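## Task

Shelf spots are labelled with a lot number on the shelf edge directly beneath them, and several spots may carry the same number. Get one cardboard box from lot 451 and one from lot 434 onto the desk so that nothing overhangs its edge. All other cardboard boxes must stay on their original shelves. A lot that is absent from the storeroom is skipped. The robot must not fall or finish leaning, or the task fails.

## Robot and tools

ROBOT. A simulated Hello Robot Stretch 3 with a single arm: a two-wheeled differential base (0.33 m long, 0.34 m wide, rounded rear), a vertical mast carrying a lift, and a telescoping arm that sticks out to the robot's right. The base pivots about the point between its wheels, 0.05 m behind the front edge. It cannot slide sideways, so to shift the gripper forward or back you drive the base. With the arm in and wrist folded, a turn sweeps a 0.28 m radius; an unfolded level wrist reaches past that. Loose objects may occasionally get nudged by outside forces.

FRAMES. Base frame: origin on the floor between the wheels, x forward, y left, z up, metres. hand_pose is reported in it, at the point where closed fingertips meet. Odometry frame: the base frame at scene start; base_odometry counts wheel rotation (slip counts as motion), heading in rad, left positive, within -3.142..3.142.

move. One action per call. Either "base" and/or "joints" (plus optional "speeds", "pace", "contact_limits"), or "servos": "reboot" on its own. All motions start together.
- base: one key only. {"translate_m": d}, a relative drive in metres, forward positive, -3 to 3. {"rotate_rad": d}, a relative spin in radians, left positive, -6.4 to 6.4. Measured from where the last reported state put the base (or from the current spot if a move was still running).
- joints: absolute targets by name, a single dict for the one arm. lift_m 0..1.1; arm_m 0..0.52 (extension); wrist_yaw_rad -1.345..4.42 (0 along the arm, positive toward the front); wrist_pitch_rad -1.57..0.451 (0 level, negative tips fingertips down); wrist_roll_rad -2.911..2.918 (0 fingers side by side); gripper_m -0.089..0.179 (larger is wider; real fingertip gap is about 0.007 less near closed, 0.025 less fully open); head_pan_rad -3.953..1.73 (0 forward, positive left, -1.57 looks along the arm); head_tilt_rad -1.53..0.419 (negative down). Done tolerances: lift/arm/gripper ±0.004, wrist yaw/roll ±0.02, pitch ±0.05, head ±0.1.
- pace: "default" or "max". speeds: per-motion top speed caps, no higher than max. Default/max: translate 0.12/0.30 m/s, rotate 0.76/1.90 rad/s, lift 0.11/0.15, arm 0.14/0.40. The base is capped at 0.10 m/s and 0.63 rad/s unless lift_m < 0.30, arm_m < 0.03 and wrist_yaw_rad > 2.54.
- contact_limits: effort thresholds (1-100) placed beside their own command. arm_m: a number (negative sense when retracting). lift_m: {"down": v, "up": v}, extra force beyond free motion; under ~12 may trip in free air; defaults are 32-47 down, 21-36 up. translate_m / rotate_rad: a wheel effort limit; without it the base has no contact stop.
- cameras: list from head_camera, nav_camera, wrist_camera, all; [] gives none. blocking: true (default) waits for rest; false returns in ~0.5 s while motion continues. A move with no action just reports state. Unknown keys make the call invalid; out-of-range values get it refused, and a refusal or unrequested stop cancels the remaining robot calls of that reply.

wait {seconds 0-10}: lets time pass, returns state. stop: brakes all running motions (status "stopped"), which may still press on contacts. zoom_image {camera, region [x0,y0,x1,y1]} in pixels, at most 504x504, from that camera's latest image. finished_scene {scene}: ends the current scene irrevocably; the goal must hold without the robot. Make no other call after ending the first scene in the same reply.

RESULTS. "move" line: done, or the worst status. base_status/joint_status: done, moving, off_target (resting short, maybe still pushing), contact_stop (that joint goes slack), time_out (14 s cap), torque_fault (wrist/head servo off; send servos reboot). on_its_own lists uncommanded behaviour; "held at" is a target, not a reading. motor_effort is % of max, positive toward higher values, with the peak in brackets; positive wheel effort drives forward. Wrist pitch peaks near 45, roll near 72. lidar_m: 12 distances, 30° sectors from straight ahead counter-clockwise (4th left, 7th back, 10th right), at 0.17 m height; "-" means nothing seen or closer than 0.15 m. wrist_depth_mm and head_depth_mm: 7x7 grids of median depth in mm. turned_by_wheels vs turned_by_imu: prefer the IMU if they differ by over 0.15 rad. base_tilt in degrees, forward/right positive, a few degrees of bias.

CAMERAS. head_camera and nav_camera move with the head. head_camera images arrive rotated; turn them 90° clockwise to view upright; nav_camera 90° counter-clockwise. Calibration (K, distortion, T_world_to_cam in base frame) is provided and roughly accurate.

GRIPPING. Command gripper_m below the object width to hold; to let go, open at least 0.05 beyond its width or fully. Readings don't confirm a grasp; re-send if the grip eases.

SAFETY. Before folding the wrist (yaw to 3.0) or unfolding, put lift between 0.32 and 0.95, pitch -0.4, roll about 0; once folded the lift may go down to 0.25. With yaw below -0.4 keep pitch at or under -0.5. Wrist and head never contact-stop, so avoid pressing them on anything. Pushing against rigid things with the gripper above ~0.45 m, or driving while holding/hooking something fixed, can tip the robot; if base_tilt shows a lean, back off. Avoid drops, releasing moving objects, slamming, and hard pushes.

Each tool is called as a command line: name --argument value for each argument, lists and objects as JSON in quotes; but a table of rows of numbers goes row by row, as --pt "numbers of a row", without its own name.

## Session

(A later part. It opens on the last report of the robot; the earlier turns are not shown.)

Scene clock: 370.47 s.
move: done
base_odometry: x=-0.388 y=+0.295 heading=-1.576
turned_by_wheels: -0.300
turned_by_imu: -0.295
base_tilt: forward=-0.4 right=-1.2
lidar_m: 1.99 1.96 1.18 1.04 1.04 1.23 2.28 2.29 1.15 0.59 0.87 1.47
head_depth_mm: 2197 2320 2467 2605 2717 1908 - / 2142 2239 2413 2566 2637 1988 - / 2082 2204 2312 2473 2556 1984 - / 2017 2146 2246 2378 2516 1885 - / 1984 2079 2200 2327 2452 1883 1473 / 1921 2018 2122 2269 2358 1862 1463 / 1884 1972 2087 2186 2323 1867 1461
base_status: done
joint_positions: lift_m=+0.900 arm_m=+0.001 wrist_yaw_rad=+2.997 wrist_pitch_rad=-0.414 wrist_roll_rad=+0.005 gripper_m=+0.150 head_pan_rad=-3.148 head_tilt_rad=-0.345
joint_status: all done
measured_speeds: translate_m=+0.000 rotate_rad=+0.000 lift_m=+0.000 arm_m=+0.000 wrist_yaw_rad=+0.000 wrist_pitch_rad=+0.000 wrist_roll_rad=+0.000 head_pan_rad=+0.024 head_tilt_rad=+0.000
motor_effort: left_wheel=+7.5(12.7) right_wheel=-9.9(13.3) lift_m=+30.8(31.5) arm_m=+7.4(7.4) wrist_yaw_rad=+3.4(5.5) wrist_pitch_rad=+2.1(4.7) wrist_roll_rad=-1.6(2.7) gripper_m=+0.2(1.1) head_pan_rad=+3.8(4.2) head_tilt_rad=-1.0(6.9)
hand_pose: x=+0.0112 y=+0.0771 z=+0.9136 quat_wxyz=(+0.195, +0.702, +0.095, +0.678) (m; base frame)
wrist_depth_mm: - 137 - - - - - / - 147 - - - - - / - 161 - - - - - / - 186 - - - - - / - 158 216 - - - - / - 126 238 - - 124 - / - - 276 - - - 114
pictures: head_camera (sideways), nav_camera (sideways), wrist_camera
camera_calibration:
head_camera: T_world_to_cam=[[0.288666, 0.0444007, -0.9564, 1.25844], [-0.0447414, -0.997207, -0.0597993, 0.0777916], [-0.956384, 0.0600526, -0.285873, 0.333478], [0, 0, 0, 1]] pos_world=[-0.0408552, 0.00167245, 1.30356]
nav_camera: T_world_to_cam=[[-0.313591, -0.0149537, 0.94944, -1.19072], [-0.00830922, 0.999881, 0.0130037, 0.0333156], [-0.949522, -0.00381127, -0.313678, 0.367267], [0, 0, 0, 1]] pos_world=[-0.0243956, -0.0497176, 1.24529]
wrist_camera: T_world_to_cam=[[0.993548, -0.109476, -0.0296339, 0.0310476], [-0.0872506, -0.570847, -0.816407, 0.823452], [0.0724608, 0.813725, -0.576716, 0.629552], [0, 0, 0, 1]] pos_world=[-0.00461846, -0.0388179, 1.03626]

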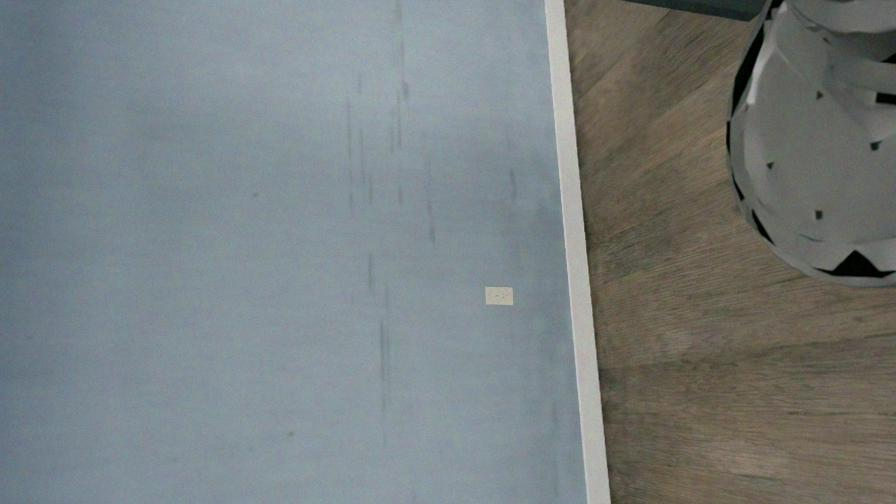

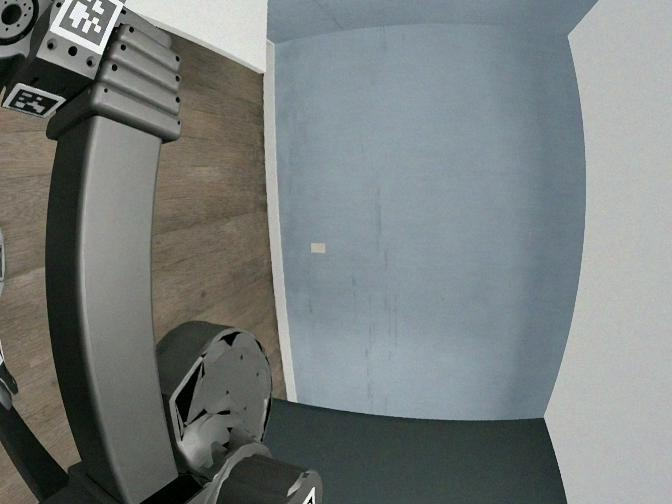

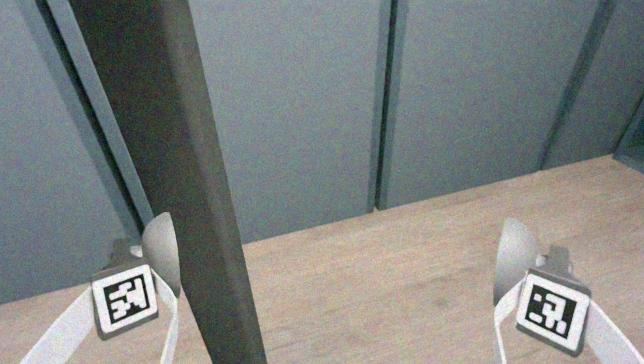

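move --joints '{"lift_m":0.4}' --base '{"translate_m":-0.9}' --pace "max" --cameras '[]'

move --joints '{"lift_m":0.28,"gripper_m":0.1}' --base '{"translate_m":-0.75}' --pace "max" --cameras '[]'

move --joints '{"head_pan_rad":-0.4,"head_tilt_rad":-0.35}' --base '{"rotate_rad":1.85}' --pace "max"

Scene clock: 408.57 s.
move: done
base_odometry: x=-0.384 y=+1.195 heading=-1.576
turned_by_wheels: +0.000
turned_by_imu: -0.001
base_tilt: forward=-0.4 right=-1.1
lidar_m: 2.86 1.59 0.96 0.84 0.84 1.60 1.42 1.42 1.63 0.99 1.06 1.12
head_depth_mm: 1340 1426 1515 1629 1738 1851 1504 / 1303 1388 1471 1571 1695 1767 1480 / 1273 1348 1431 1522 1635 1734 1474 / 1243 1303 1389 1483 1587 1684 1462 / 1209 1275 1355 1436 1534 1635 1462 / 1184 1243 1320 1397 1484 1590 1459 / 1162 1221 1289 1361 1454 1539 1450
base_status: done
joint_positions: lift_m=+0.400 arm_m=+0.001 wrist_yaw_rad=+2.997 wrist_pitch_rad=-0.414 wrist_roll_rad=+0.005 gripper_m=+0.150 head_pan_rad=-3.140 head_tilt_rad=-0.350
joint_status: all done
measured_speeds: all 0
motor_effort: left_wheel=-3.1(8.6) right_wheel=-8.2(15.1) lift_m=+30.1(31.5) arm_m=+7.6(13.9) wrist_yaw_rad=+2.9(3.5) wrist_pitch_rad=+2.1(2.3) wrist_roll_rad=-1.4(1.9) gripper_m=+0.7(1.2) head_pan_rad=+3.3(4.1) head_tilt_rad=-0.6(4.0)
hand_pose: x=+0.0111 y=+0.0770 z=+0.4135 quat_wxyz=(+0.196, +0.702, +0.095, +0.678) (m; base frame)
wrist_depth_mm: - 137 - - 946 - - / 729 147 - - - - - / - 161 171 - - - - / 897 182 843 897 893 888 891 / 780 154 216 756 758 743 741 / 662 126 239 643 641 124 616 / 546 542 278 561 556 529 114
pictures: none
No camera images: "cameras" was empty.

Scene clock: 412.87 s.
move: done
base_odometry: x=-0.380 y=+1.945 heading=-1.576
turned_by_wheels: +0.000
turned_by_imu: -0.001
base_tilt: forward=-0.4 right=-1.2
lidar_m: 3.38 1.28 0.77 0.75 1.31 0.78 0.69 0.69 0.82 1.49 1.36 1.37
head_depth_mm: 638 678 727 775 834 904 976 / 623 659 702 751 808 872 945 / 607 642 683 728 781 842 912 / 594 626 665 707 757 814 878 / 578 609 645 685 734 785 845 / 564 595 629 668 711 759 817 / 553 581 612 650 691 740 789
base_status: done
joint_positions: lift_m=+0.280 arm_m=+0.001 wrist_yaw_rad=+2.997 wrist_pitch_rad=-0.415 wrist_roll_rad=+0.005 gripper_m=+0.100 head_pan_rad=-3.140 head_tilt_rad=-0.350
joint_status: all done
measured_speeds: all 0
motor_effort: left_wheel=-0.1(10.7) right_wheel=-10.3(17.8) lift_m=+27.8(31.4) arm_m=+4.6(7.9) wrist_yaw_rad=+1.7(3.7) wrist_pitch_rad=+2.1(2.4) wrist_roll_rad=-1.7(1.9) gripper_m=+0.7(82.7) head_pan_rad=+2.6(3.6) head_tilt_rad=+1.9(2.0)
hand_pose: x=+0.0111 y=+0.0770 z=+0.2935 quat_wxyz=(+0.196, +0.702, +0.095, +0.678) (m; base frame)
wrist_depth_mm: - 137 - - 745 - - / - 148 - - 812 - - / 943 161 853 883 861 879 866 / 729 186 657 707 709 703 690 / 605 579 218 587 589 579 571 / 513 125 243 315 488 485 497 / 458 259 259 269 435 411 430
pictures: none
No camera images: "cameras" was empty.

Scene clock: 415.40 s.
move: done
base_odometry: x=-0.380 y=+1.945 heading=+0.274
turned_by_wheels: +1.850
turned_by_imu: +1.813
base_tilt: forward=-0.3 right=-1.2
lidar_m: 2.14 0.95 0.71 0.69 0.72 1.01 1.61 1.36 1.66 2.37 0.93 0.75
head_depth_mm: 673 718 769 829 898 982 1079 / 645 684 732 783 846 919 1001 / 632 658 703 746 800 866 940 / 766 799 830 866 902 942 992 / 1839 1941 2047 2180 2267 1716 1373 / 1802 1909 2014 2135 2235 1849 1448 / 1744 1839 1941 2041 2168 1838 1447
base_status: done
joint_positions: lift_m=+0.280 arm_m=+0.001 wrist_yaw_rad=+2.997 wrist_pitch_rad=-0.415 wrist_roll_rad=+0.005 gripper_m=+0.100 head_pan_rad=-0.392 head_tilt_rad=-0.350
joint_status: all done
measured_speeds: translate_m=+0.000 rotate_rad=+0.000 lift_m=+0.000 arm_m=+0.000 wrist_yaw_rad=+0.000 wrist_pitch_rad=+0.000 wrist_roll_rad=+0.000 head_pan_rad=-0.024 head_tilt_rad=+0.000
motor_effort: left_wheel=-7.0(15.0) right_wheel=+8.7(14.1) lift_m=+24.0(28.0) arm_m=-13.0(13.5) wrist_yaw_rad=+2.1(3.1) wrist_pitch_rad=+2.3(2.3) wrist_roll_rad=-1.6(1.9) gripper_m=+0.3(0.8) head_pan_rad=-2.8(5.8) head_tilt_rad=+2.3(6.6)
hand_pose: x=+0.0111 y=+0.0770 z=+0.2934 quat_wxyz=(+0.196, +0.702, +0.095, +0.678) (m; base frame)
wrist_depth_mm: 620 137 - - - - - / - 147 - - - - - / - 162 171 - 803 799 820 / 741 185 669 703 707 696 687 / 608 582 218 589 581 576 578 / 510 125 243 316 488 479 493 / 455 259 258 270 435 410 427
pictures: head_camera (sideways), nav_camera (sideways), wrist_camera
camera_calibration:
head_camera: T_world_to_cam=[[-0.288726, 0.0692741, -0.954902, 1.26003], [0.415951, 0.907409, -0.0599389, 0.0751717], [0.862335, -0.414499, -0.290807, 0.328845], [0, 0, 0, 1]] pos_world=[0.0489621, -0.0191934, 1.30335]
nav_camera: T_world_to_cam=[[0.300741, -0.105871, 0.947811, -1.19236], [-0.367959, -0.929752, 0.0129002, 0.035585], [0.879864, -0.352636, -0.318571, 0.362521], [0, 0, 0, 1]] pos_world=[0.0527169, 0.0346869, 1.24516]
wrist_camera: T_world_to_cam=[[0.99361, -0.108919, -0.0295848, 0.0127721], [-0.0869501, -0.571573, -0.815931, 0.316965], [0.0719608, 0.81329, -0.577392, 0.272199], [0, 0, 0, 1]] pos_world=[-0.00471799, -0.0388172, 0.416165]

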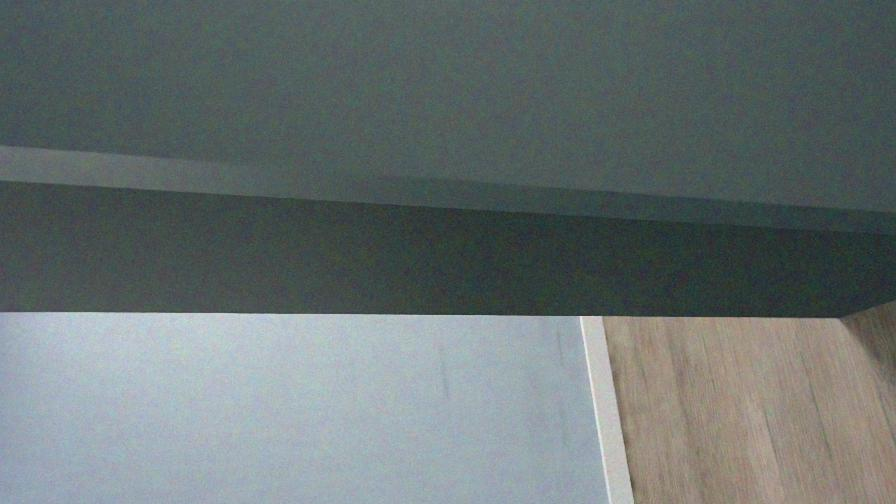

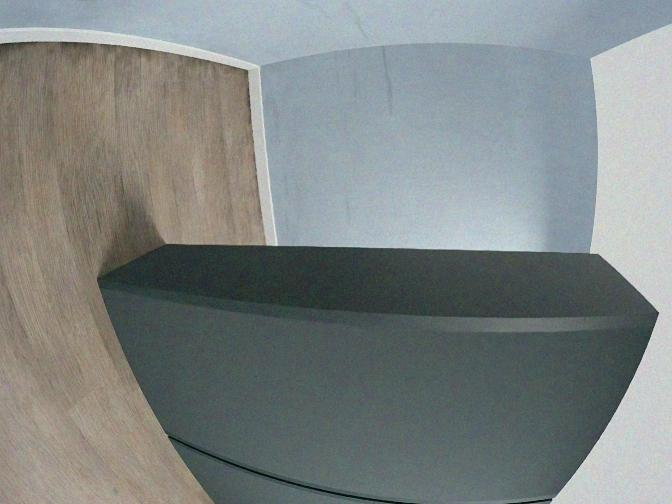

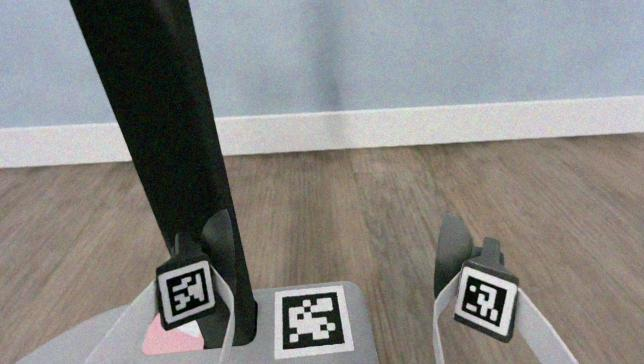

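move --joints '{"head_pan_rad":-2.0,"head_tilt_rad":-0.35}' --base '{"translate_m":1.62}' --pace "max"

Scene clock: 434.77 s.
move: done
base_odometry: x=+1.180 y=+2.383 heading=+0.274
turned_by_wheels: +0.000
turned_by_imu: +0.001
base_tilt: forward=-0.3 right=-1.1
lidar_m: 0.53 0.56 0.66 0.64 0.67 0.94 2.86 0.61 1.34 1.85 0.73 0.55
head_depth_mm: 1193 929 1250 1135 750 1142 860 / 1261 1265 1402 1008 1427 1100 913 / 1209 1255 1362 1209 1503 1127 1349 / 1146 1211 1301 1359 1451 1576 1423 / 1735 2012 2080 2216 2102 1788 1470 / 2675 2758 2878 3000 2459 1851 1447 / 3337 3470 3690 3835 2558 1865 1454
base_status: done
joint_positions: lift_m=+0.280 arm_m=+0.001 wrist_yaw_rad=+2.997 wrist_pitch_rad=-0.415 wrist_roll_rad=+0.005 gripper_m=+0.100 head_pan_rad=-2.000 head_tilt_rad=-0.350
joint_status: all done
measured_speeds: all 0
motor_effort: left_wheel=-0.2(10.2) right_wheel=+3.1(17.2) lift_m=+29.9(31.0) arm_m=-11.1(13.4) wrist_yaw_rad=+1.0(3.0) wrist_pitch_rad=+2.2(2.4) wrist_roll_rad=-1.5(1.9) gripper_m=+0.5(0.9) head_pan_rad=+2.9(6.2) head_tilt_rad=+5.1(7.4)
hand_pose: x=+0.0110 y=+0.0770 z=+0.2934 quat_wxyz=(+0.196, +0.702, +0.095, +0.678) (m; base frame)
wrist_depth_mm: 592 137 618 628 642 631 651 / - 148 - - - - - / - 161 171 - - 785 661 / 712 183 220 714 709 698 639 / 599 582 218 587 583 579 568 / 514 125 244 314 484 484 494 / 457 259 259 271 434 407 429
pictures: head_camera (sideways), nav_camera (sideways), wrist_camera
camera_calibration:
head_camera: T_world_to_cam=[[0.0797295, 0.285487, -0.95506, 1.25798], [0.891341, -0.449358, -0.0599124, 0.0722153], [-0.446268, -0.846507, -0.290294, 0.336128], [0, 0, 0, 1]] pos_world=[-0.0146631, -0.0421517, 1.30335]
nav_camera: T_world_to_cam=[[-0.116762, -0.296159, 0.947975, -1.19003], [-0.915425, 0.402282, 0.0129255, 0.0389262], [-0.385181, -0.86629, -0.318083, 0.369553], [0, 0, 0, 1]] pos_world=[0.0390287, -0.0479583, 1.24517]
wrist_camera: T_world_to_cam=[[0.99361, -0.108919, -0.0295848, 0.0127721], [-0.0869501, -0.571573, -0.815931, 0.316965], [0.0719608, 0.81329, -0.577392, 0.272199], [0, 0, 0, 1]] pos_world=[-0.00471799, -0.0388172, 0.416165]

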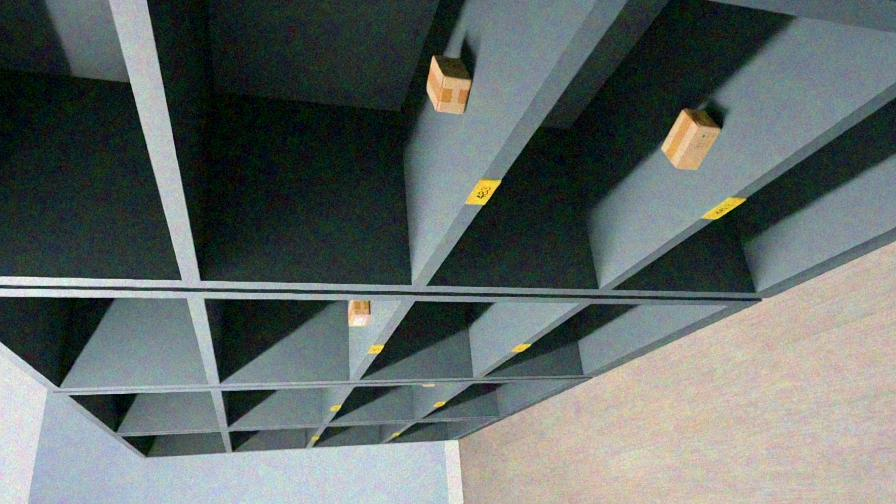

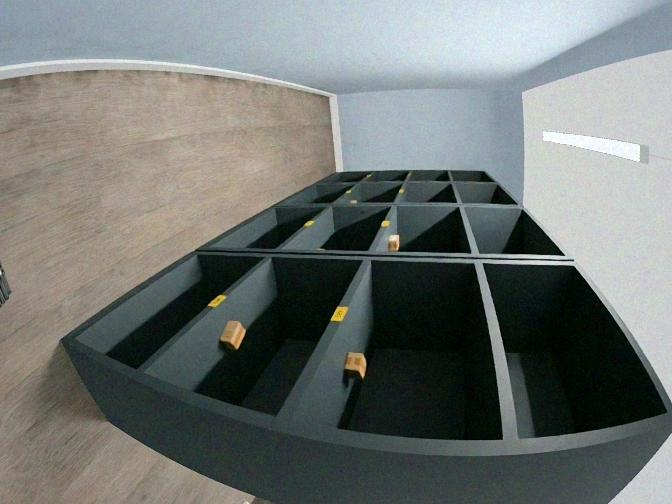

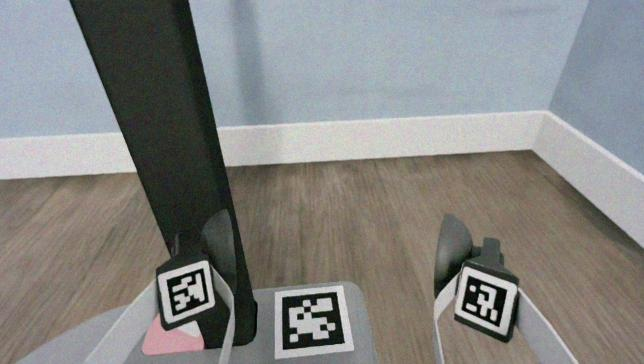

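zoom_image --camera "head_camera" --region '[430, 150, 770, 240]'

zoom_image --camera "head_camera" --region '[290, 290, 550, 450]'

Scaled by 1.482 from the camera's 896x504 image, which has a finer 1280x720 frame.

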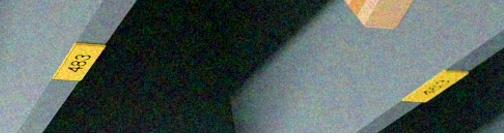

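Scaled by 1.938 from the camera's 896x504 image, which has a finer 1280x720 frame.

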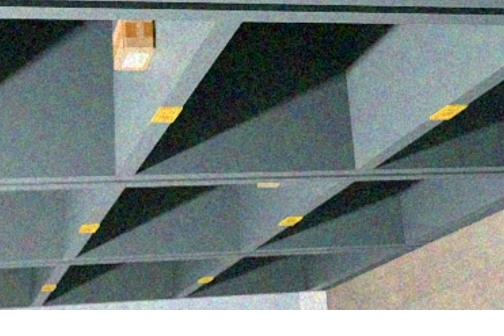

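move --joints '{"head_pan_rad":-1.3,"head_tilt_rad":-0.45}' --base '{"rotate_rad":-1.6}' --pace "max" --cameras '["head_camera","nav_camera"]'

move --base '{"translate_m":0.75}' --pace "max" --cameras '["head_camera","nav_camera"]'

zoom_image --camera "head_camera" --region '[300, 0, 700, 500]'

Scene clock: 452.03 s.
move: done
base_odometry: x=+1.180 y=+2.383 heading=-1.326
turned_by_wheels: -1.600
turned_by_imu: -1.568
base_tilt: forward=-0.3 right=-1.2
lidar_m: 1.90 0.74 0.55 0.53 0.56 0.66 0.64 0.67 0.93 2.73 0.61 1.34
head_depth_mm: 2597 2765 2960 3069 2269 1718 1368 / 2664 2836 3046 3133 2264 1698 1375 / 2717 2904 3120 3295 2237 1694 1354 / 2819 3000 3155 3118 2218 1679 1352 / 805 861 924 1003 1091 1205 1279 / 646 680 719 764 819 878 948 / 537 562 590 620 652 701 785
base_status: done
joint_positions: lift_m=+0.280 arm_m=+0.001 wrist_yaw_rad=+2.997 wrist_pitch_rad=-0.415 wrist_roll_rad=+0.005 gripper_m=+0.100 head_pan_rad=-1.296 head_tilt_rad=-0.450
joint_status: all done
measured_speeds: all 0
motor_effort: left_wheel=+5.2(14.7) right_wheel=-8.1(15.2) lift_m=+28.3(29.7) arm_m=-12.8(13.4) wrist_yaw_rad=+2.4(3.2) wrist_pitch_rad=+2.1(2.3) wrist_roll_rad=-1.7(1.9) gripper_m=-0.1(1.0) head_pan_rad=-3.3(5.2) head_tilt_rad=-4.3(6.9)
hand_pose: x=+0.0110 y=+0.0770 z=+0.2934 quat_wxyz=(+0.196, +0.702, +0.095, +0.678) (m; base frame)
wrist_depth_mm: 495 137 523 528 536 543 - / 535 148 175 - - - - / - 161 171 - - - - / - 182 188 678 671 673 664 / 607 576 217 591 586 586 580 / 516 125 243 315 486 479 492 / 453 259 259 270 433 409 429
pictures: head_camera (sideways), nav_camera (sideways)
camera_calibration:
head_camera: T_world_to_cam=[[-0.149479, 0.359564, -0.92107, 1.21496], [0.968663, 0.240134, -0.0634606, 0.076355], [0.198362, -0.901693, -0.384191, 0.454384], [0, 0, 0, 1]] pos_world=[0.0175171, -0.0454775, 1.29848]
nav_camera: T_world_to_cam=[[0.127878, -0.3908, 0.91155, -1.14397], [-0.957898, -0.286884, 0.0113865, 0.041219], [0.257059, -0.874627, -0.411032, 0.486595], [0, 0, 0, 1]] pos_world=[0.0606877, -0.00964816, 1.24232]

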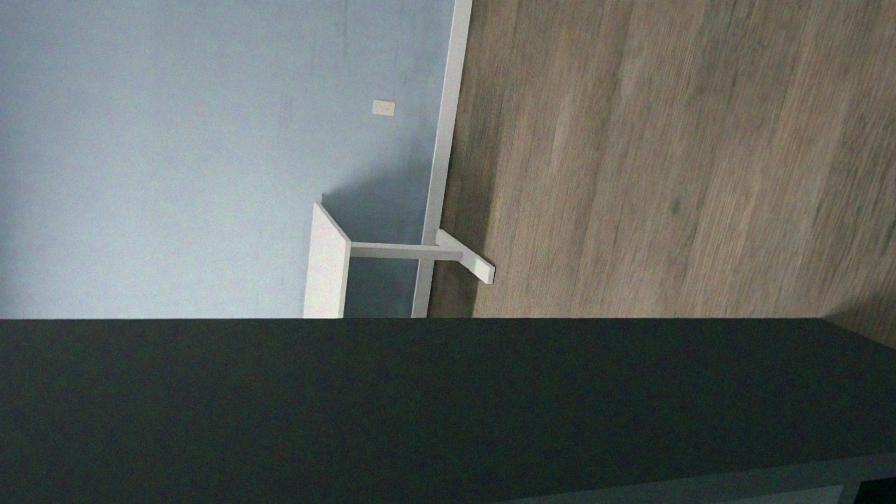

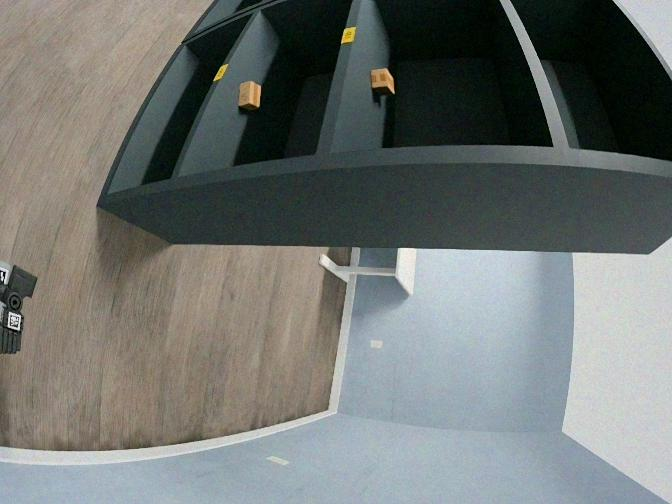

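Scene clock: 455.87 s.
move: done
base_odometry: x=+1.362 y=+1.655 heading=-1.326
turned_by_wheels: +0.000
turned_by_imu: +0.000
base_tilt: forward=-0.3 right=-1.2
lidar_m: 1.84 0.72 0.53 0.52 0.54 0.75 1.38 1.44 0.59 0.94 0.71 0.71
head_depth_mm: 577 793 849 833 552 1015 816 / 588 817 875 823 575 1013 810 / 602 839 902 759 571 1000 786 / 619 864 931 805 596 998 799 / 633 892 962 794 621 991 798 / 653 900 962 788 1028 982 819 / 674 766 805 772 853 915 837
base_status: done
joint_positions: lift_m=+0.280 arm_m=+0.001 wrist_yaw_rad=+2.997 wrist_pitch_rad=-0.415 wrist_roll_rad=+0.005 gripper_m=+0.100 head_pan_rad=-1.300 head_tilt_rad=-0.450
joint_status: not commanded
measured_speeds: all 0
motor_effort: left_wheel=+4.4(16.1) right_wheel=-2.0(10.8) lift_m=+26.8(28.8) arm_m=-10.4(12.9) wrist_yaw_rad=+2.6(3.2) wrist_pitch_rad=+2.2(2.3) wrist_roll_rad=-1.7(1.9) gripper_m=+0.7(0.9) head_pan_rad=-2.8(3.8) head_tilt_rad=-4.3(4.8)
hand_pose: x=+0.0110 y=+0.0770 z=+0.2934 quat_wxyz=(+0.196, +0.702, +0.095, +0.678) (m; base frame)
wrist_depth_mm: 477 137 505 515 519 528 538 / 528 147 540 540 - - - / - 161 171 - - - - / - 178 189 - 669 676 659 / 607 585 217 589 587 574 573 / 512 125 242 316 486 481 491 / 461 259 259 270 435 411 429
pictures: head_camera (sideways), nav_camera (sideways)
camera_calibration:
head_camera: T_world_to_cam=[[-0.148045, 0.360244, -0.921036, 1.21491], [0.969602, 0.236324, -0.0634183, 0.0762128], [0.194817, -0.902427, -0.38428, 0.454546], [0, 0, 0, 1]] pos_world=[0.0174121, -0.0454804, 1.29848]
nav_camera: T_world_to_cam=[[0.126358, -0.391405, 0.911502, -1.14389], [-0.959024, -0.283097, 0.0113823, 0.0412516], [0.253588, -0.87559, -0.411139, 0.486762], [0, 0, 0, 1]] pos_world=[0.0606649, -0.00984498, 1.24232]

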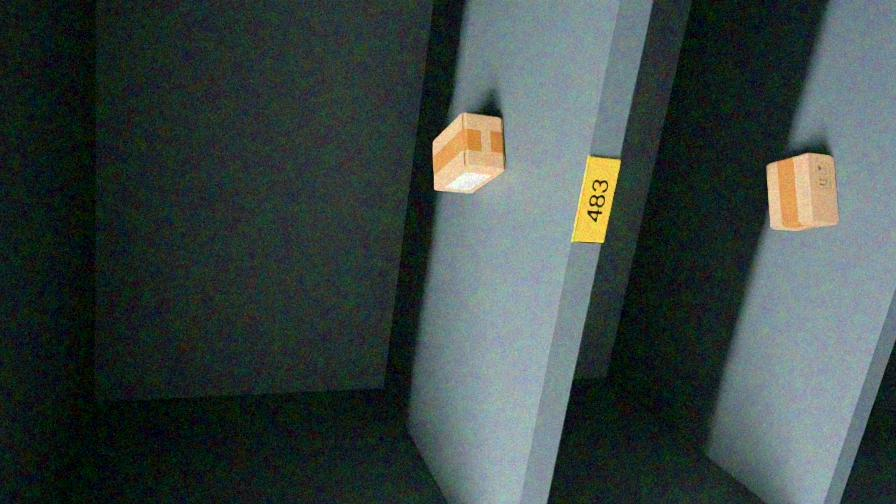

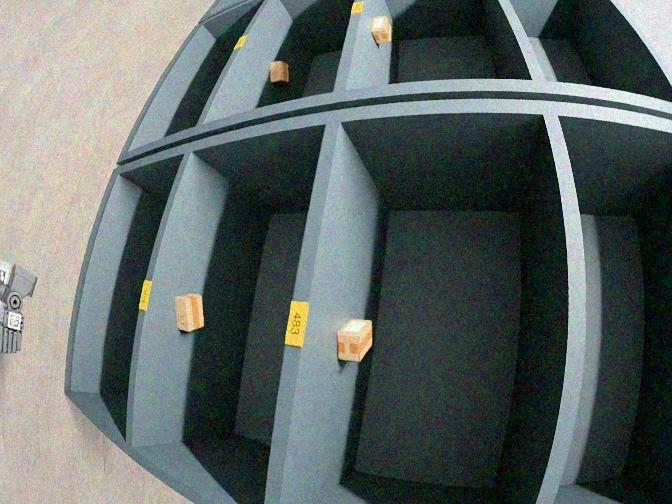

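Scaled by 1.008 from the camera's 896x504 image, which has a finer 1280x720 frame.

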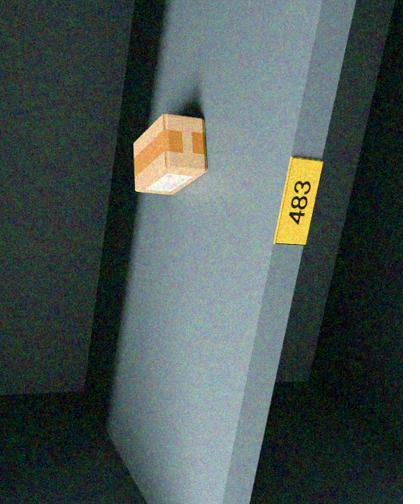

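zoom_image --camera "nav_camera" --region '[120, 0, 400, 340]'

move --joints '{"head_pan_rad":-1.3,"head_tilt_rad":-0.7}' --cameras '["head_camera"]'

move --base '{"translate_m":0.75}' --pace "max" --cameras '["head_camera","nav_camera"]'

Scaled by 1.482 from the camera's 672x504 image, which has a finer 792x594 frame.

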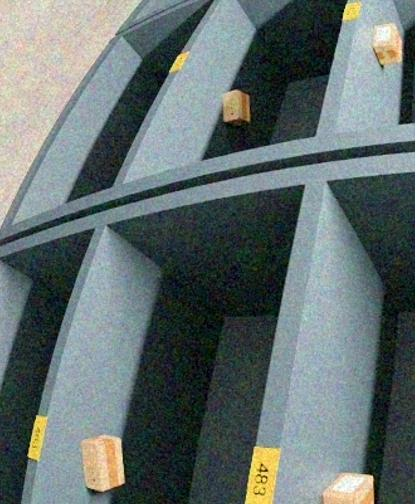

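Scene clock: 463.67 s.
move: done
base_odometry: x=+1.362 y=+1.655 heading=-1.326
turned_by_wheels: +0.000
turned_by_imu: +0.000
base_tilt: forward=-0.4 right=-0.9
lidar_m: 1.84 0.72 0.53 0.52 0.54 0.75 1.39 1.44 0.59 0.94 0.71 0.72
head_depth_mm: 740 815 698 549 994 821 1120 / 758 841 647 567 989 837 1105 / 783 863 646 1114 981 854 1097 / 804 883 672 1141 976 1190 1122 / 829 898 664 1171 969 1216 1136 / 837 898 656 1090 961 1240 1151 / 735 781 649 909 928 1123 1153
base_status: not commanded
joint_positions: lift_m=+0.280 arm_m=+0.001 wrist_yaw_rad=+2.997 wrist_pitch_rad=-0.415 wrist_roll_rad=+0.005 gripper_m=+0.100 head_pan_rad=-1.300 head_tilt_rad=-0.708
joint_status: all done
measured_speeds: all 0
motor_effort: left_wheel=+4.8(4.8) right_wheel=-2.2(2.4) lift_m=+25.3(27.1) arm_m=-8.3(9.5) wrist_yaw_rad=+1.5(3.7) wrist_pitch_rad=+2.3(2.3) wrist_roll_rad=-1.4(1.8) gripper_m=+0.3(1.2) head_pan_rad=-2.7(5.7) head_tilt_rad=-4.0(9.2)
hand_pose: x=+0.0110 y=+0.0770 z=+0.2934 quat_wxyz=(+0.196, +0.702, +0.095, +0.678) (m; base frame)
wrist_depth_mm: 479 137 498 522 524 539 536 / 531 148 533 548 - - - / - 161 171 - - - - / - 178 188 - 678 662 668 / 603 577 217 588 588 586 575 / 517 125 242 315 488 476 494 / 456 260 260 271 435 409 428
pictures: head_camera (sideways)
camera_calibration:
head_camera: T_world_to_cam=[[-0.207341, 0.574339, -0.791924, 1.04695], [0.965057, 0.252676, -0.069419, 0.0840578], [0.16023, -0.778646, -0.606661, 0.744077], [0, 0, 0, 1]] pos_world=[0.0167318, -0.0431715, 1.28634]

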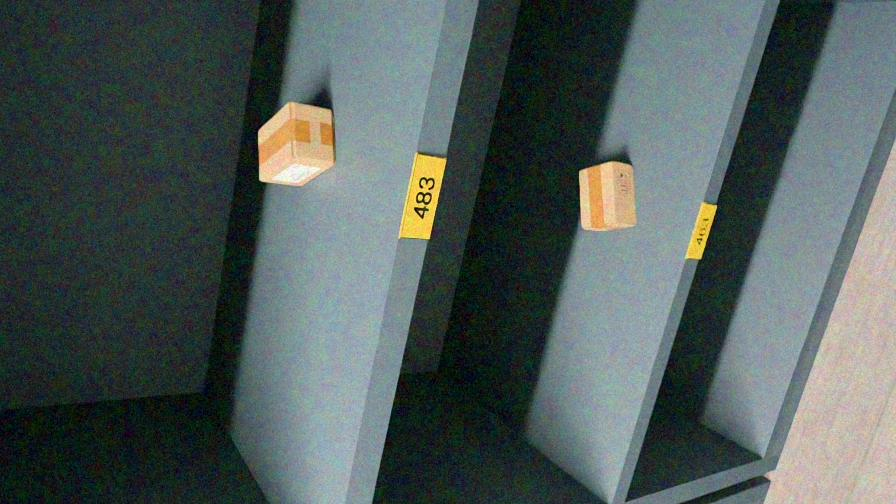

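Scene clock: 467.50 s.
move: done
base_odometry: x=+1.544 y=+0.927 heading=-1.326
turned_by_wheels: +0.000
turned_by_imu: +0.001
base_tilt: forward=-0.3 right=-1.2
lidar_m: 1.77 0.69 0.51 0.50 0.52 0.72 2.13 1.19 0.53 0.59 0.96 0.87
head_depth_mm: 753 831 710 579 906 791 932 / 774 857 702 579 998 860 1072 / 798 880 694 1126 986 879 1111 / 821 898 687 1156 978 1207 1126 / 846 921 646 1183 977 1224 1143 / 872 947 652 1217 970 1254 1156 / 899 963 693 1174 992 1279 1154
base_status: done
joint_positions: lift_m=+0.280 arm_m=+0.001 wrist_yaw_rad=+2.998 wrist_pitch_rad=-0.415 wrist_roll_rad=+0.005 gripper_m=+0.100 head_pan_rad=-1.300 head_tilt_rad=-0.700
joint_status: not commanded
measured_speeds: all 0
motor_effort: left_wheel=-0.2(14.9) right_wheel=+3.9(14.6) lift_m=+25.2(26.5) arm_m=-6.6(9.0) wrist_yaw_rad=+1.8(3.1) wrist_pitch_rad=+2.2(2.3) wrist_roll_rad=-1.5(1.8) gripper_m=+0.4(0.8) head_pan_rad=-2.1(3.5) head_tilt_rad=+2.6(4.4)
hand_pose: x=+0.0110 y=+0.0770 z=+0.2934 quat_wxyz=(+0.196, +0.702, +0.095, +0.678) (m; base frame)
wrist_depth_mm: 470 137 489 498 514 520 526 / 511 148 518 535 542 - - / 542 161 171 - - - - / - 179 188 - 651 672 673 / 604 582 217 592 590 575 573 / 514 125 241 315 481 479 491 / 458 260 259 270 435 409 428
pictures: head_camera (sideways), nav_camera (sideways)
camera_calibration:
head_camera: T_world_to_cam=[[-0.205683, 0.568405, -0.796624, 1.05303], [0.9652, 0.252168, -0.0692819, 0.0839027], [0.161503, -0.783152, -0.600491, 0.736003], [0, 0, 0, 1]] pos_world=[0.0167405, -0.0433025, 1.28665]
nav_camera: T_world_to_cam=[[0.183168, -0.59652, 0.781418, -0.974599], [-0.958466, -0.285122, 0.00701267, 0.0468588], [0.218616, -0.750247, -0.623969, 0.763895], [0, 0, 0, 1]] pos_world=[0.0564286, 0.0051024, 1.23789]

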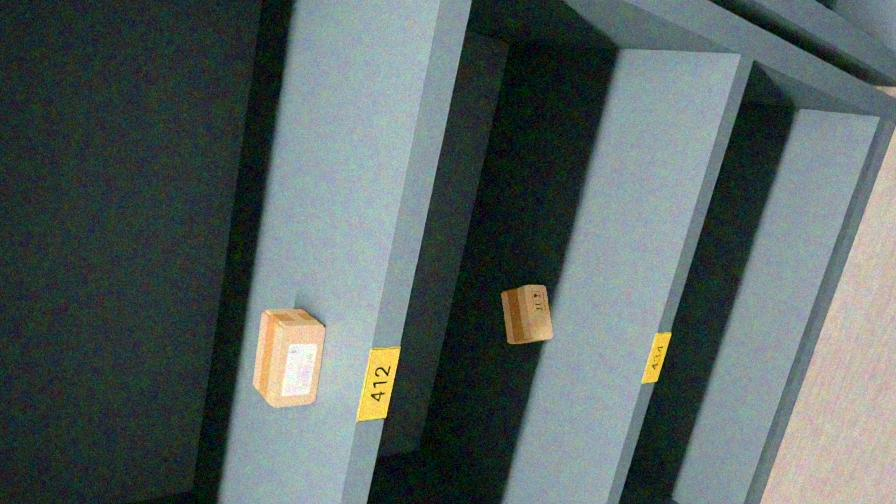

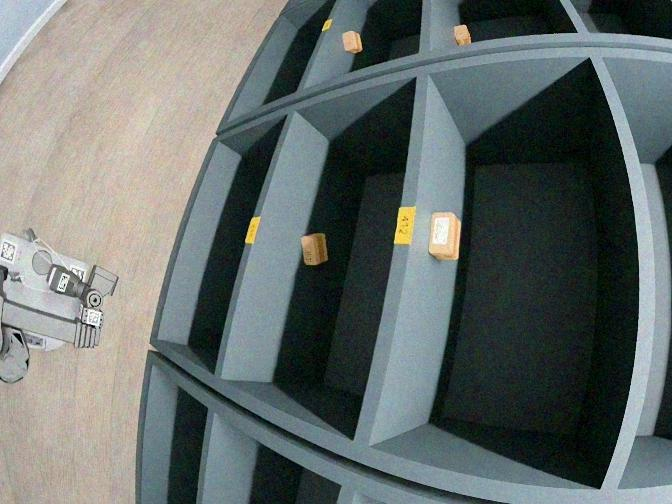

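zoom_image --camera "head_camera" --region '[480, 250, 720, 420]'

Scaled by 2.100 from the camera's 896x504 image, which has a finer 1280x720 frame.

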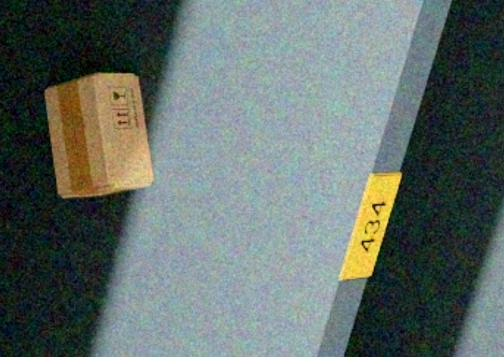

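zoom_image --camera "head_camera" --region '[490, 270, 570, 360]'

Scaled by 5.600 from the camera's 896x504 image, which has a finer 1280x720 frame.

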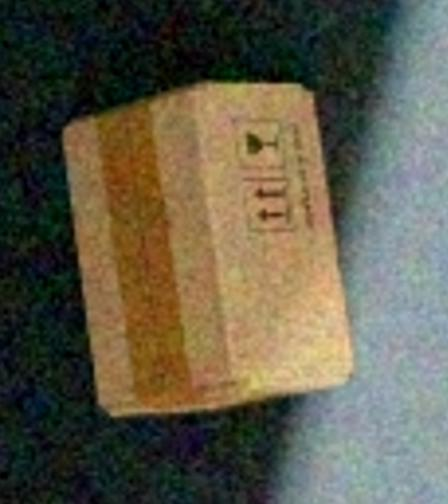

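move --base '{"translate_m":0.14}' --joints '{"lift_m":0.67}' --pace "max" --cameras '[]'

move --joints '{"wrist_yaw_rad":0.5,"wrist_pitch_rad":-0.42,"gripper_m":0.15,"head_pan_rad":-1.5}' --pace "max" --cameras '["wrist_camera"]'

move --joints '{"arm_m":0.3}' --pace "max"

Scene clock: 522.83 s.
move: done
base_odometry: x=+1.578 y=+0.792 heading=-1.326
turned_by_wheels: +0.000
turned_by_imu: +0.000
base_tilt: forward=-0.4 right=-1.3
lidar_m: 1.76 0.68 0.51 0.49 0.52 0.72 2.13 1.32 0.58 0.96 0.77 0.76
head_depth_mm: 757 835 709 580 997 823 1083 / 774 859 703 1099 996 862 1114 / 798 881 656 1123 984 878 1112 / 824 901 632 1157 983 1212 1126 / 847 921 676 1190 971 1225 1138 / 873 944 666 1162 970 1275 1159 / 809 848 693 1001 962 1205 1154
base_status: done
joint_positions: lift_m=+0.670 arm_m=+0.001 wrist_yaw_rad=+2.998 wrist_pitch_rad=-0.415 wrist_roll_rad=+0.005 gripper_m=+0.100 head_pan_rad=-1.300 head_tilt_rad=-0.700
joint_status: all done
measured_speeds: all 0
motor_effort: left_wheel=+0.3(10.8) right_wheel=+1.2(14.6) lift_m=+28.5(34.3) arm_m=-3.2(5.4) wrist_yaw_rad=+2.4(2.7) wrist_pitch_rad=+2.3(2.4) wrist_roll_rad=-1.7(1.9) gripper_m=+0.2(1.1) head_pan_rad=-1.2(2.4) head_tilt_rad=+2.5(3.9)
hand_pose: x=+0.0110 y=+0.0769 z=+0.6834 quat_wxyz=(+0.196, +0.702, +0.095, +0.678) (m; base frame)
wrist_depth_mm: 472 137 485 501 506 518 524 / 510 148 520 534 538 - - / 538 162 171 - - - - / - 179 188 - - - - / - - 151 - - - - / - - 148 - - 124 893 / - 797 271 853 832 797 824
pictures: none
No camera images: "cameras" was empty.

Scene clock: 524.47 s.
move: done
base_odometry: x=+1.578 y=+0.792 heading=-1.326
turned_by_wheels: +0.000
turned_by_imu: +0.000
base_tilt: forward=-0.3 right=-1.2
lidar_m: 1.76 0.69 0.51 0.49 0.52 0.72 2.13 1.32 0.58 0.96 0.77 0.76
head_depth_mm: 767 857 711 798 888 846 1050 / 778 864 701 1123 995 887 1112 / 781 871 691 1128 991 881 1128 / 791 869 684 1126 980 876 1101 / 798 876 627 1140 971 1195 503 / 803 884 622 1138 970 1192 1118 / 809 890 659 1142 963 1216 1131
base_status: not commanded
joint_positions: lift_m=+0.670 arm_m=+0.001 wrist_yaw_rad=+0.503 wrist_pitch_rad=-0.432 wrist_roll_rad=+0.005 gripper_m=+0.150 head_pan_rad=-1.505 head_tilt_rad=-0.700
joint_status: all done
measured_speeds: all 0
motor_effort: left_wheel=+1.0(1.3) right_wheel=+1.3(1.8) lift_m=+23.0(28.5) arm_m=-2.2(3.8) wrist_yaw_rad=-3.4(8.4) wrist_pitch_rad=+1.7(4.6) wrist_roll_rad=-1.6(1.8) gripper_m=+0.6(82.8) head_pan_rad=+1.4(3.5) head_tilt_rad=+2.3(2.9)
hand_pose: x=+0.0859 y=-0.3407 z=+0.6796 quat_wxyz=(+0.706, +0.319, -0.632, +0.024) (m; base frame)
wrist_depth_mm: - 494 - - - - - / - 540 - - - - - / - 641 520 540 508 505 525 / - - 493 456 450 442 442 / - 155 - - 389 368 367 / - 125 880 - - 126 308 / 804 814 829 - - - 114
pictures: wrist_camera
camera_calibration:
wrist_camera: T_world_to_cam=[[-0.858529, -0.511873, -0.030233, -0.0734539], [-0.282058, 0.52067, -0.80582, 0.781741], [0.428219, -0.683292, -0.591388, 0.298545], [0, 0, 0, 1]] pos_world=[0.0295912, -0.240635, 0.804278]

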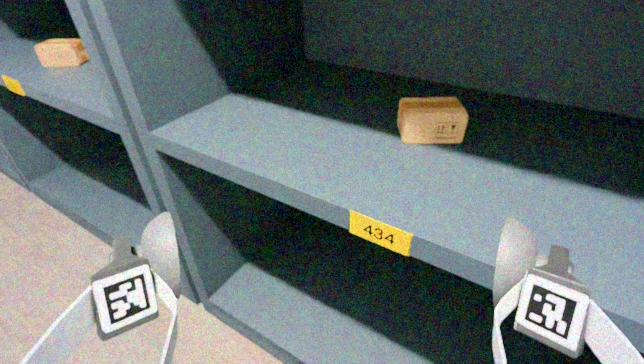

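Scene clock: 526.47 s.
move: done
base_odometry: x=+1.578 y=+0.792 heading=-1.326
turned_by_wheels: +0.000
turned_by_imu: +0.000
base_tilt: forward=-0.3 right=-1.2
lidar_m: 1.76 0.69 0.51 0.49 0.52 0.72 2.14 1.32 0.58 0.96 0.77 0.76
head_depth_mm: 770 854 707 810 897 830 910 / 775 862 701 1123 567 449 386 / 782 873 694 1131 576 881 1132 / 789 870 684 1127 658 1206 1126 / 798 876 629 1138 949 1197 1123 / 806 885 623 1139 967 1214 1132 / 814 885 660 1149 963 1217 1137
base_status: not commanded
joint_positions: lift_m=+0.670 arm_m=+0.300 wrist_yaw_rad=+0.503 wrist_pitch_rad=-0.433 wrist_roll_rad=+0.004 gripper_m=+0.150 head_pan_rad=-1.501 head_tilt_rad=-0.700
joint_status: all done
measured_speeds: all 0
motor_effort: left_wheel=+1.1(1.5) right_wheel=+0.7(1.4) lift_m=+28.9(29.0) arm_m=+11.3(15.2) wrist_yaw_rad=-1.7(4.3) wrist_pitch_rad=+2.1(2.1) wrist_roll_rad=-1.6(1.8) gripper_m=+0.6(1.3) head_pan_rad=+4.0(4.0) head_tilt_rad=+1.7(2.7)
hand_pose: x=+0.0857 y=-0.6400 z=+0.6793 quat_wxyz=(+0.706, +0.319, -0.632, +0.024) (m; base frame)
wrist_depth_mm: 416 485 - - - - - / 436 497 - - - - - / 455 513 541 533 - - - / 442 460 454 449 446 423 - / 382 364 381 305 370 368 366 / 339 125 322 313 317 126 304 / 112 272 282 280 280 270 114
pictures: head_camera (sideways), nav_camera (sideways), wrist_camera
camera_calibration:
head_camera: T_world_to_cam=[[-0.0883047, 0.597775, -0.796786, 1.05248], [0.996091, 0.0548087, -0.0692736, 0.0837311], [0.00226077, -0.799788, -0.600278, 0.736732], [0, 0, 0, 1]] pos_world=[0.00786952, -0.0445052, 1.28665]
nav_camera: T_world_to_cam=[[0.0606371, -0.620868, 0.781567, -0.974087], [-0.996055, -0.0884551, 0.00701029, 0.04712], [0.0647811, -0.778909, -0.623782, 0.764537], [0, 0, 0, 1]] pos_world=[0.0564725, -0.00510688, 1.23789]
wrist_camera: T_world_to_cam=[[-0.85869, -0.511619, -0.029939, -0.22686], [-0.282752, 0.521668, -0.804931, 0.937368], [0.427437, -0.682721, -0.592613, 0.0950961], [0, 0, 0, 1]] pos_world=[0.0295928, -0.540136, 0.804079]

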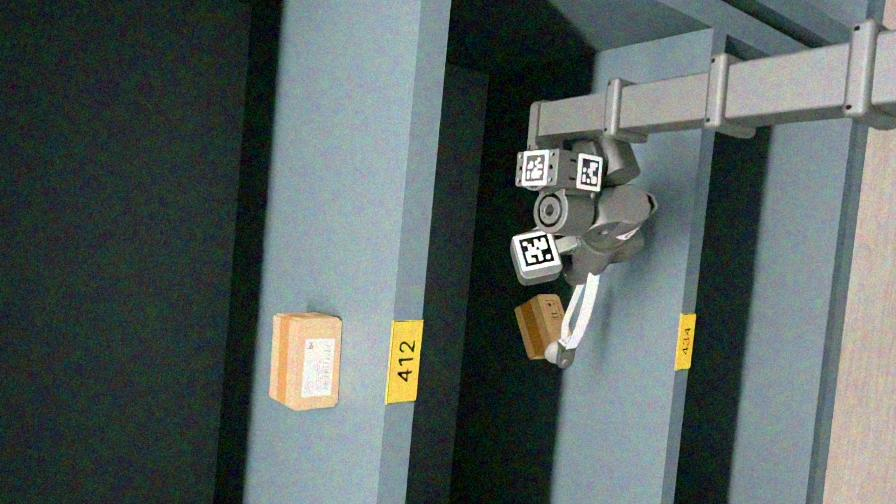

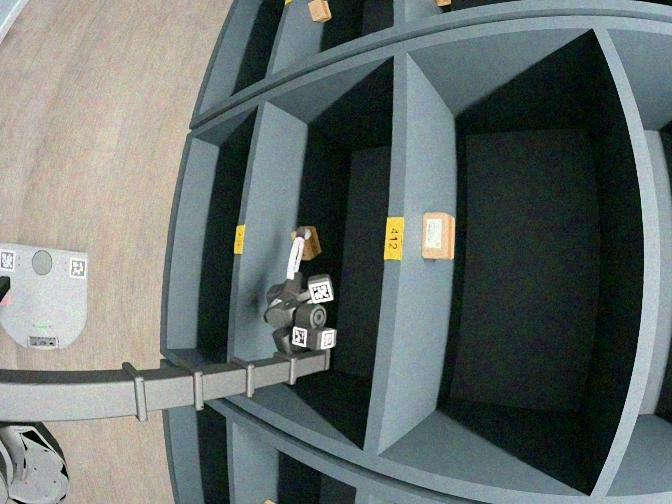

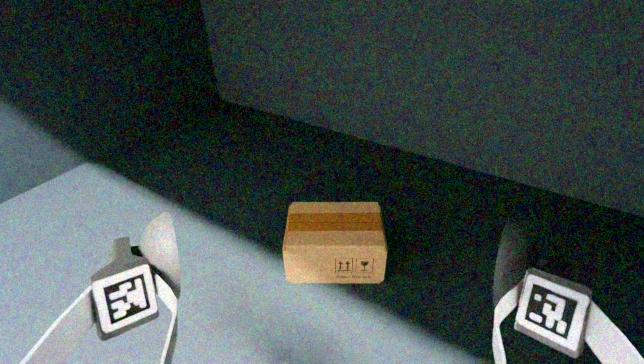

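move --base '{"translate_m":0.057}' --joints '{"arm_m":0.393}' --cameras '["wrist_camera"]'

move --joints '{"lift_m":0.562}' --contact_limits '{"lift_m":{"down":14}}' --cameras '["wrist_camera"]'

Scene clock: 539.47 s.
move: done
base_odometry: x=+1.591 y=+0.736 heading=-1.326
turned_by_wheels: +0.000
turned_by_imu: +0.000
base_tilt: forward=-0.2 right=-1.1
lidar_m: 1.76 0.69 0.51 0.49 0.52 0.71 2.13 1.34 0.61 0.96 0.72 0.76
head_depth_mm: 769 859 709 968 972 863 921 / 778 866 700 631 550 447 387 / 780 872 692 624 903 881 1123 / 791 871 638 733 901 1204 1125 / 799 876 618 1140 946 1198 1120 / 809 885 666 1143 967 1218 1134 / 814 885 660 1130 960 1208 1136
base_status: done
joint_positions: lift_m=+0.670 arm_m=+0.393 wrist_yaw_rad=+0.503 wrist_pitch_rad=-0.433 wrist_roll_rad=+0.004 gripper_m=+0.150 head_pan_rad=-1.500 head_tilt_rad=-0.700
joint_status: all done
measured_speeds: all 0
motor_effort: left_wheel=+8.9(11.2) right_wheel=+2.7(8.6) lift_m=+28.0(30.9) arm_m=+12.9(14.8) wrist_yaw_rad=-2.5(4.1) wrist_pitch_rad=+2.0(2.1) wrist_roll_rad=-1.5(1.8) gripper_m=+0.4(1.1) head_pan_rad=+3.8(4.1) head_tilt_rad=+1.9(2.2)
hand_pose: x=+0.0857 y=-0.7329 z=+0.6793 quat_wxyz=(+0.706, +0.319, -0.632, +0.024) (m; base frame)
wrist_depth_mm: 371 448 - - - - - / 381 461 - - - - - / 403 481 532 - - - - / 416 458 455 448 418 - - / 382 364 376 372 373 146 - / 337 126 322 320 318 126 305 / 112 271 282 228 266 269 114
pictures: wrist_camera
camera_calibration:
wrist_camera: T_world_to_cam=[[-0.85869, -0.511619, -0.029939, -0.274389], [-0.282752, 0.521668, -0.804931, 0.98583], [0.427437, -0.682721, -0.592613, 0.0316713], [0, 0, 0, 1]] pos_world=[0.0295928, -0.633036, 0.804079]

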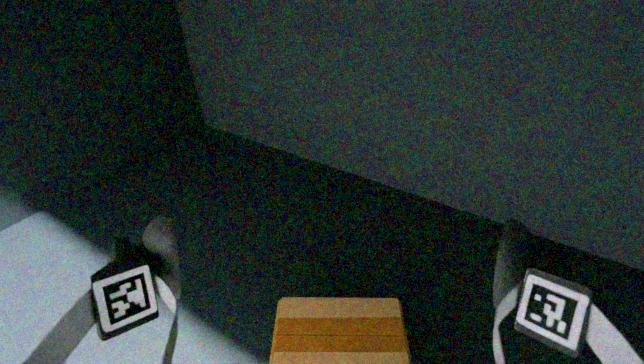

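Scene clock: 541.27 s.
move: done
base_odometry: x=+1.591 y=+0.736 heading=-1.326
turned_by_wheels: +0.000
turned_by_imu: +0.000
base_tilt: forward=-0.3 right=-1.3
lidar_m: 1.76 0.68 0.51 0.49 0.52 0.72 2.13 1.34 0.61 0.97 0.72 0.76
head_depth_mm: 768 860 709 969 975 873 1064 / 778 870 700 1121 992 599 478 / 784 873 692 1126 713 856 1130 / 792 876 637 1130 807 1204 1124 / 796 879 617 1146 948 1197 1125 / 805 883 669 1136 964 1211 1130 / 814 886 659 1121 959 1209 1132
base_status: not commanded
joint_positions: lift_m=+0.562 arm_m=+0.393 wrist_yaw_rad=+0.503 wrist_pitch_rad=-0.433 wrist_roll_rad=+0.004 gripper_m=+0.150 head_pan_rad=-1.500 head_tilt_rad=-0.700
joint_status: all done
measured_speeds: all 0
motor_effort: left_wheel=+8.2(9.0) right_wheel=+1.7(2.5) lift_m=+25.3(27.9) arm_m=+9.0(12.8) wrist_yaw_rad=-2.1(4.0) wrist_pitch_rad=+1.9(2.1) wrist_roll_rad=-1.3(1.8) gripper_m=+1.1(1.1) head_pan_rad=+3.5(3.9) head_tilt_rad=+1.7(2.0)
contact_limits: lift_m down 14 (down: maximum 72; up: maximum 65)
hand_pose: x=+0.0857 y=-0.7329 z=+0.5713 quat_wxyz=(+0.706, +0.319, -0.632, +0.024) (m; base frame)
wrist_depth_mm: 373 448 - - - - - / 384 436 428 398 - - - / 350 345 341 336 329 311 - / 276 274 271 185 264 263 261 / 230 220 212 154 153 214 217 / 201 125 183 151 149 137 182 / 113 161 168 165 163 157 114
pictures: wrist_camera
camera_calibration:
wrist_camera: T_world_to_cam=[[-0.85869, -0.511619, -0.029939, -0.277623], [-0.282752, 0.521668, -0.804931, 0.898898], [0.427437, -0.682721, -0.592613, -0.0323309], [0, 0, 0, 1]] pos_world=[0.0295928, -0.633036, 0.696079]

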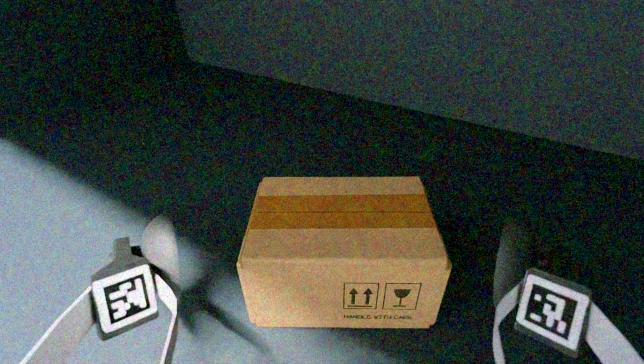

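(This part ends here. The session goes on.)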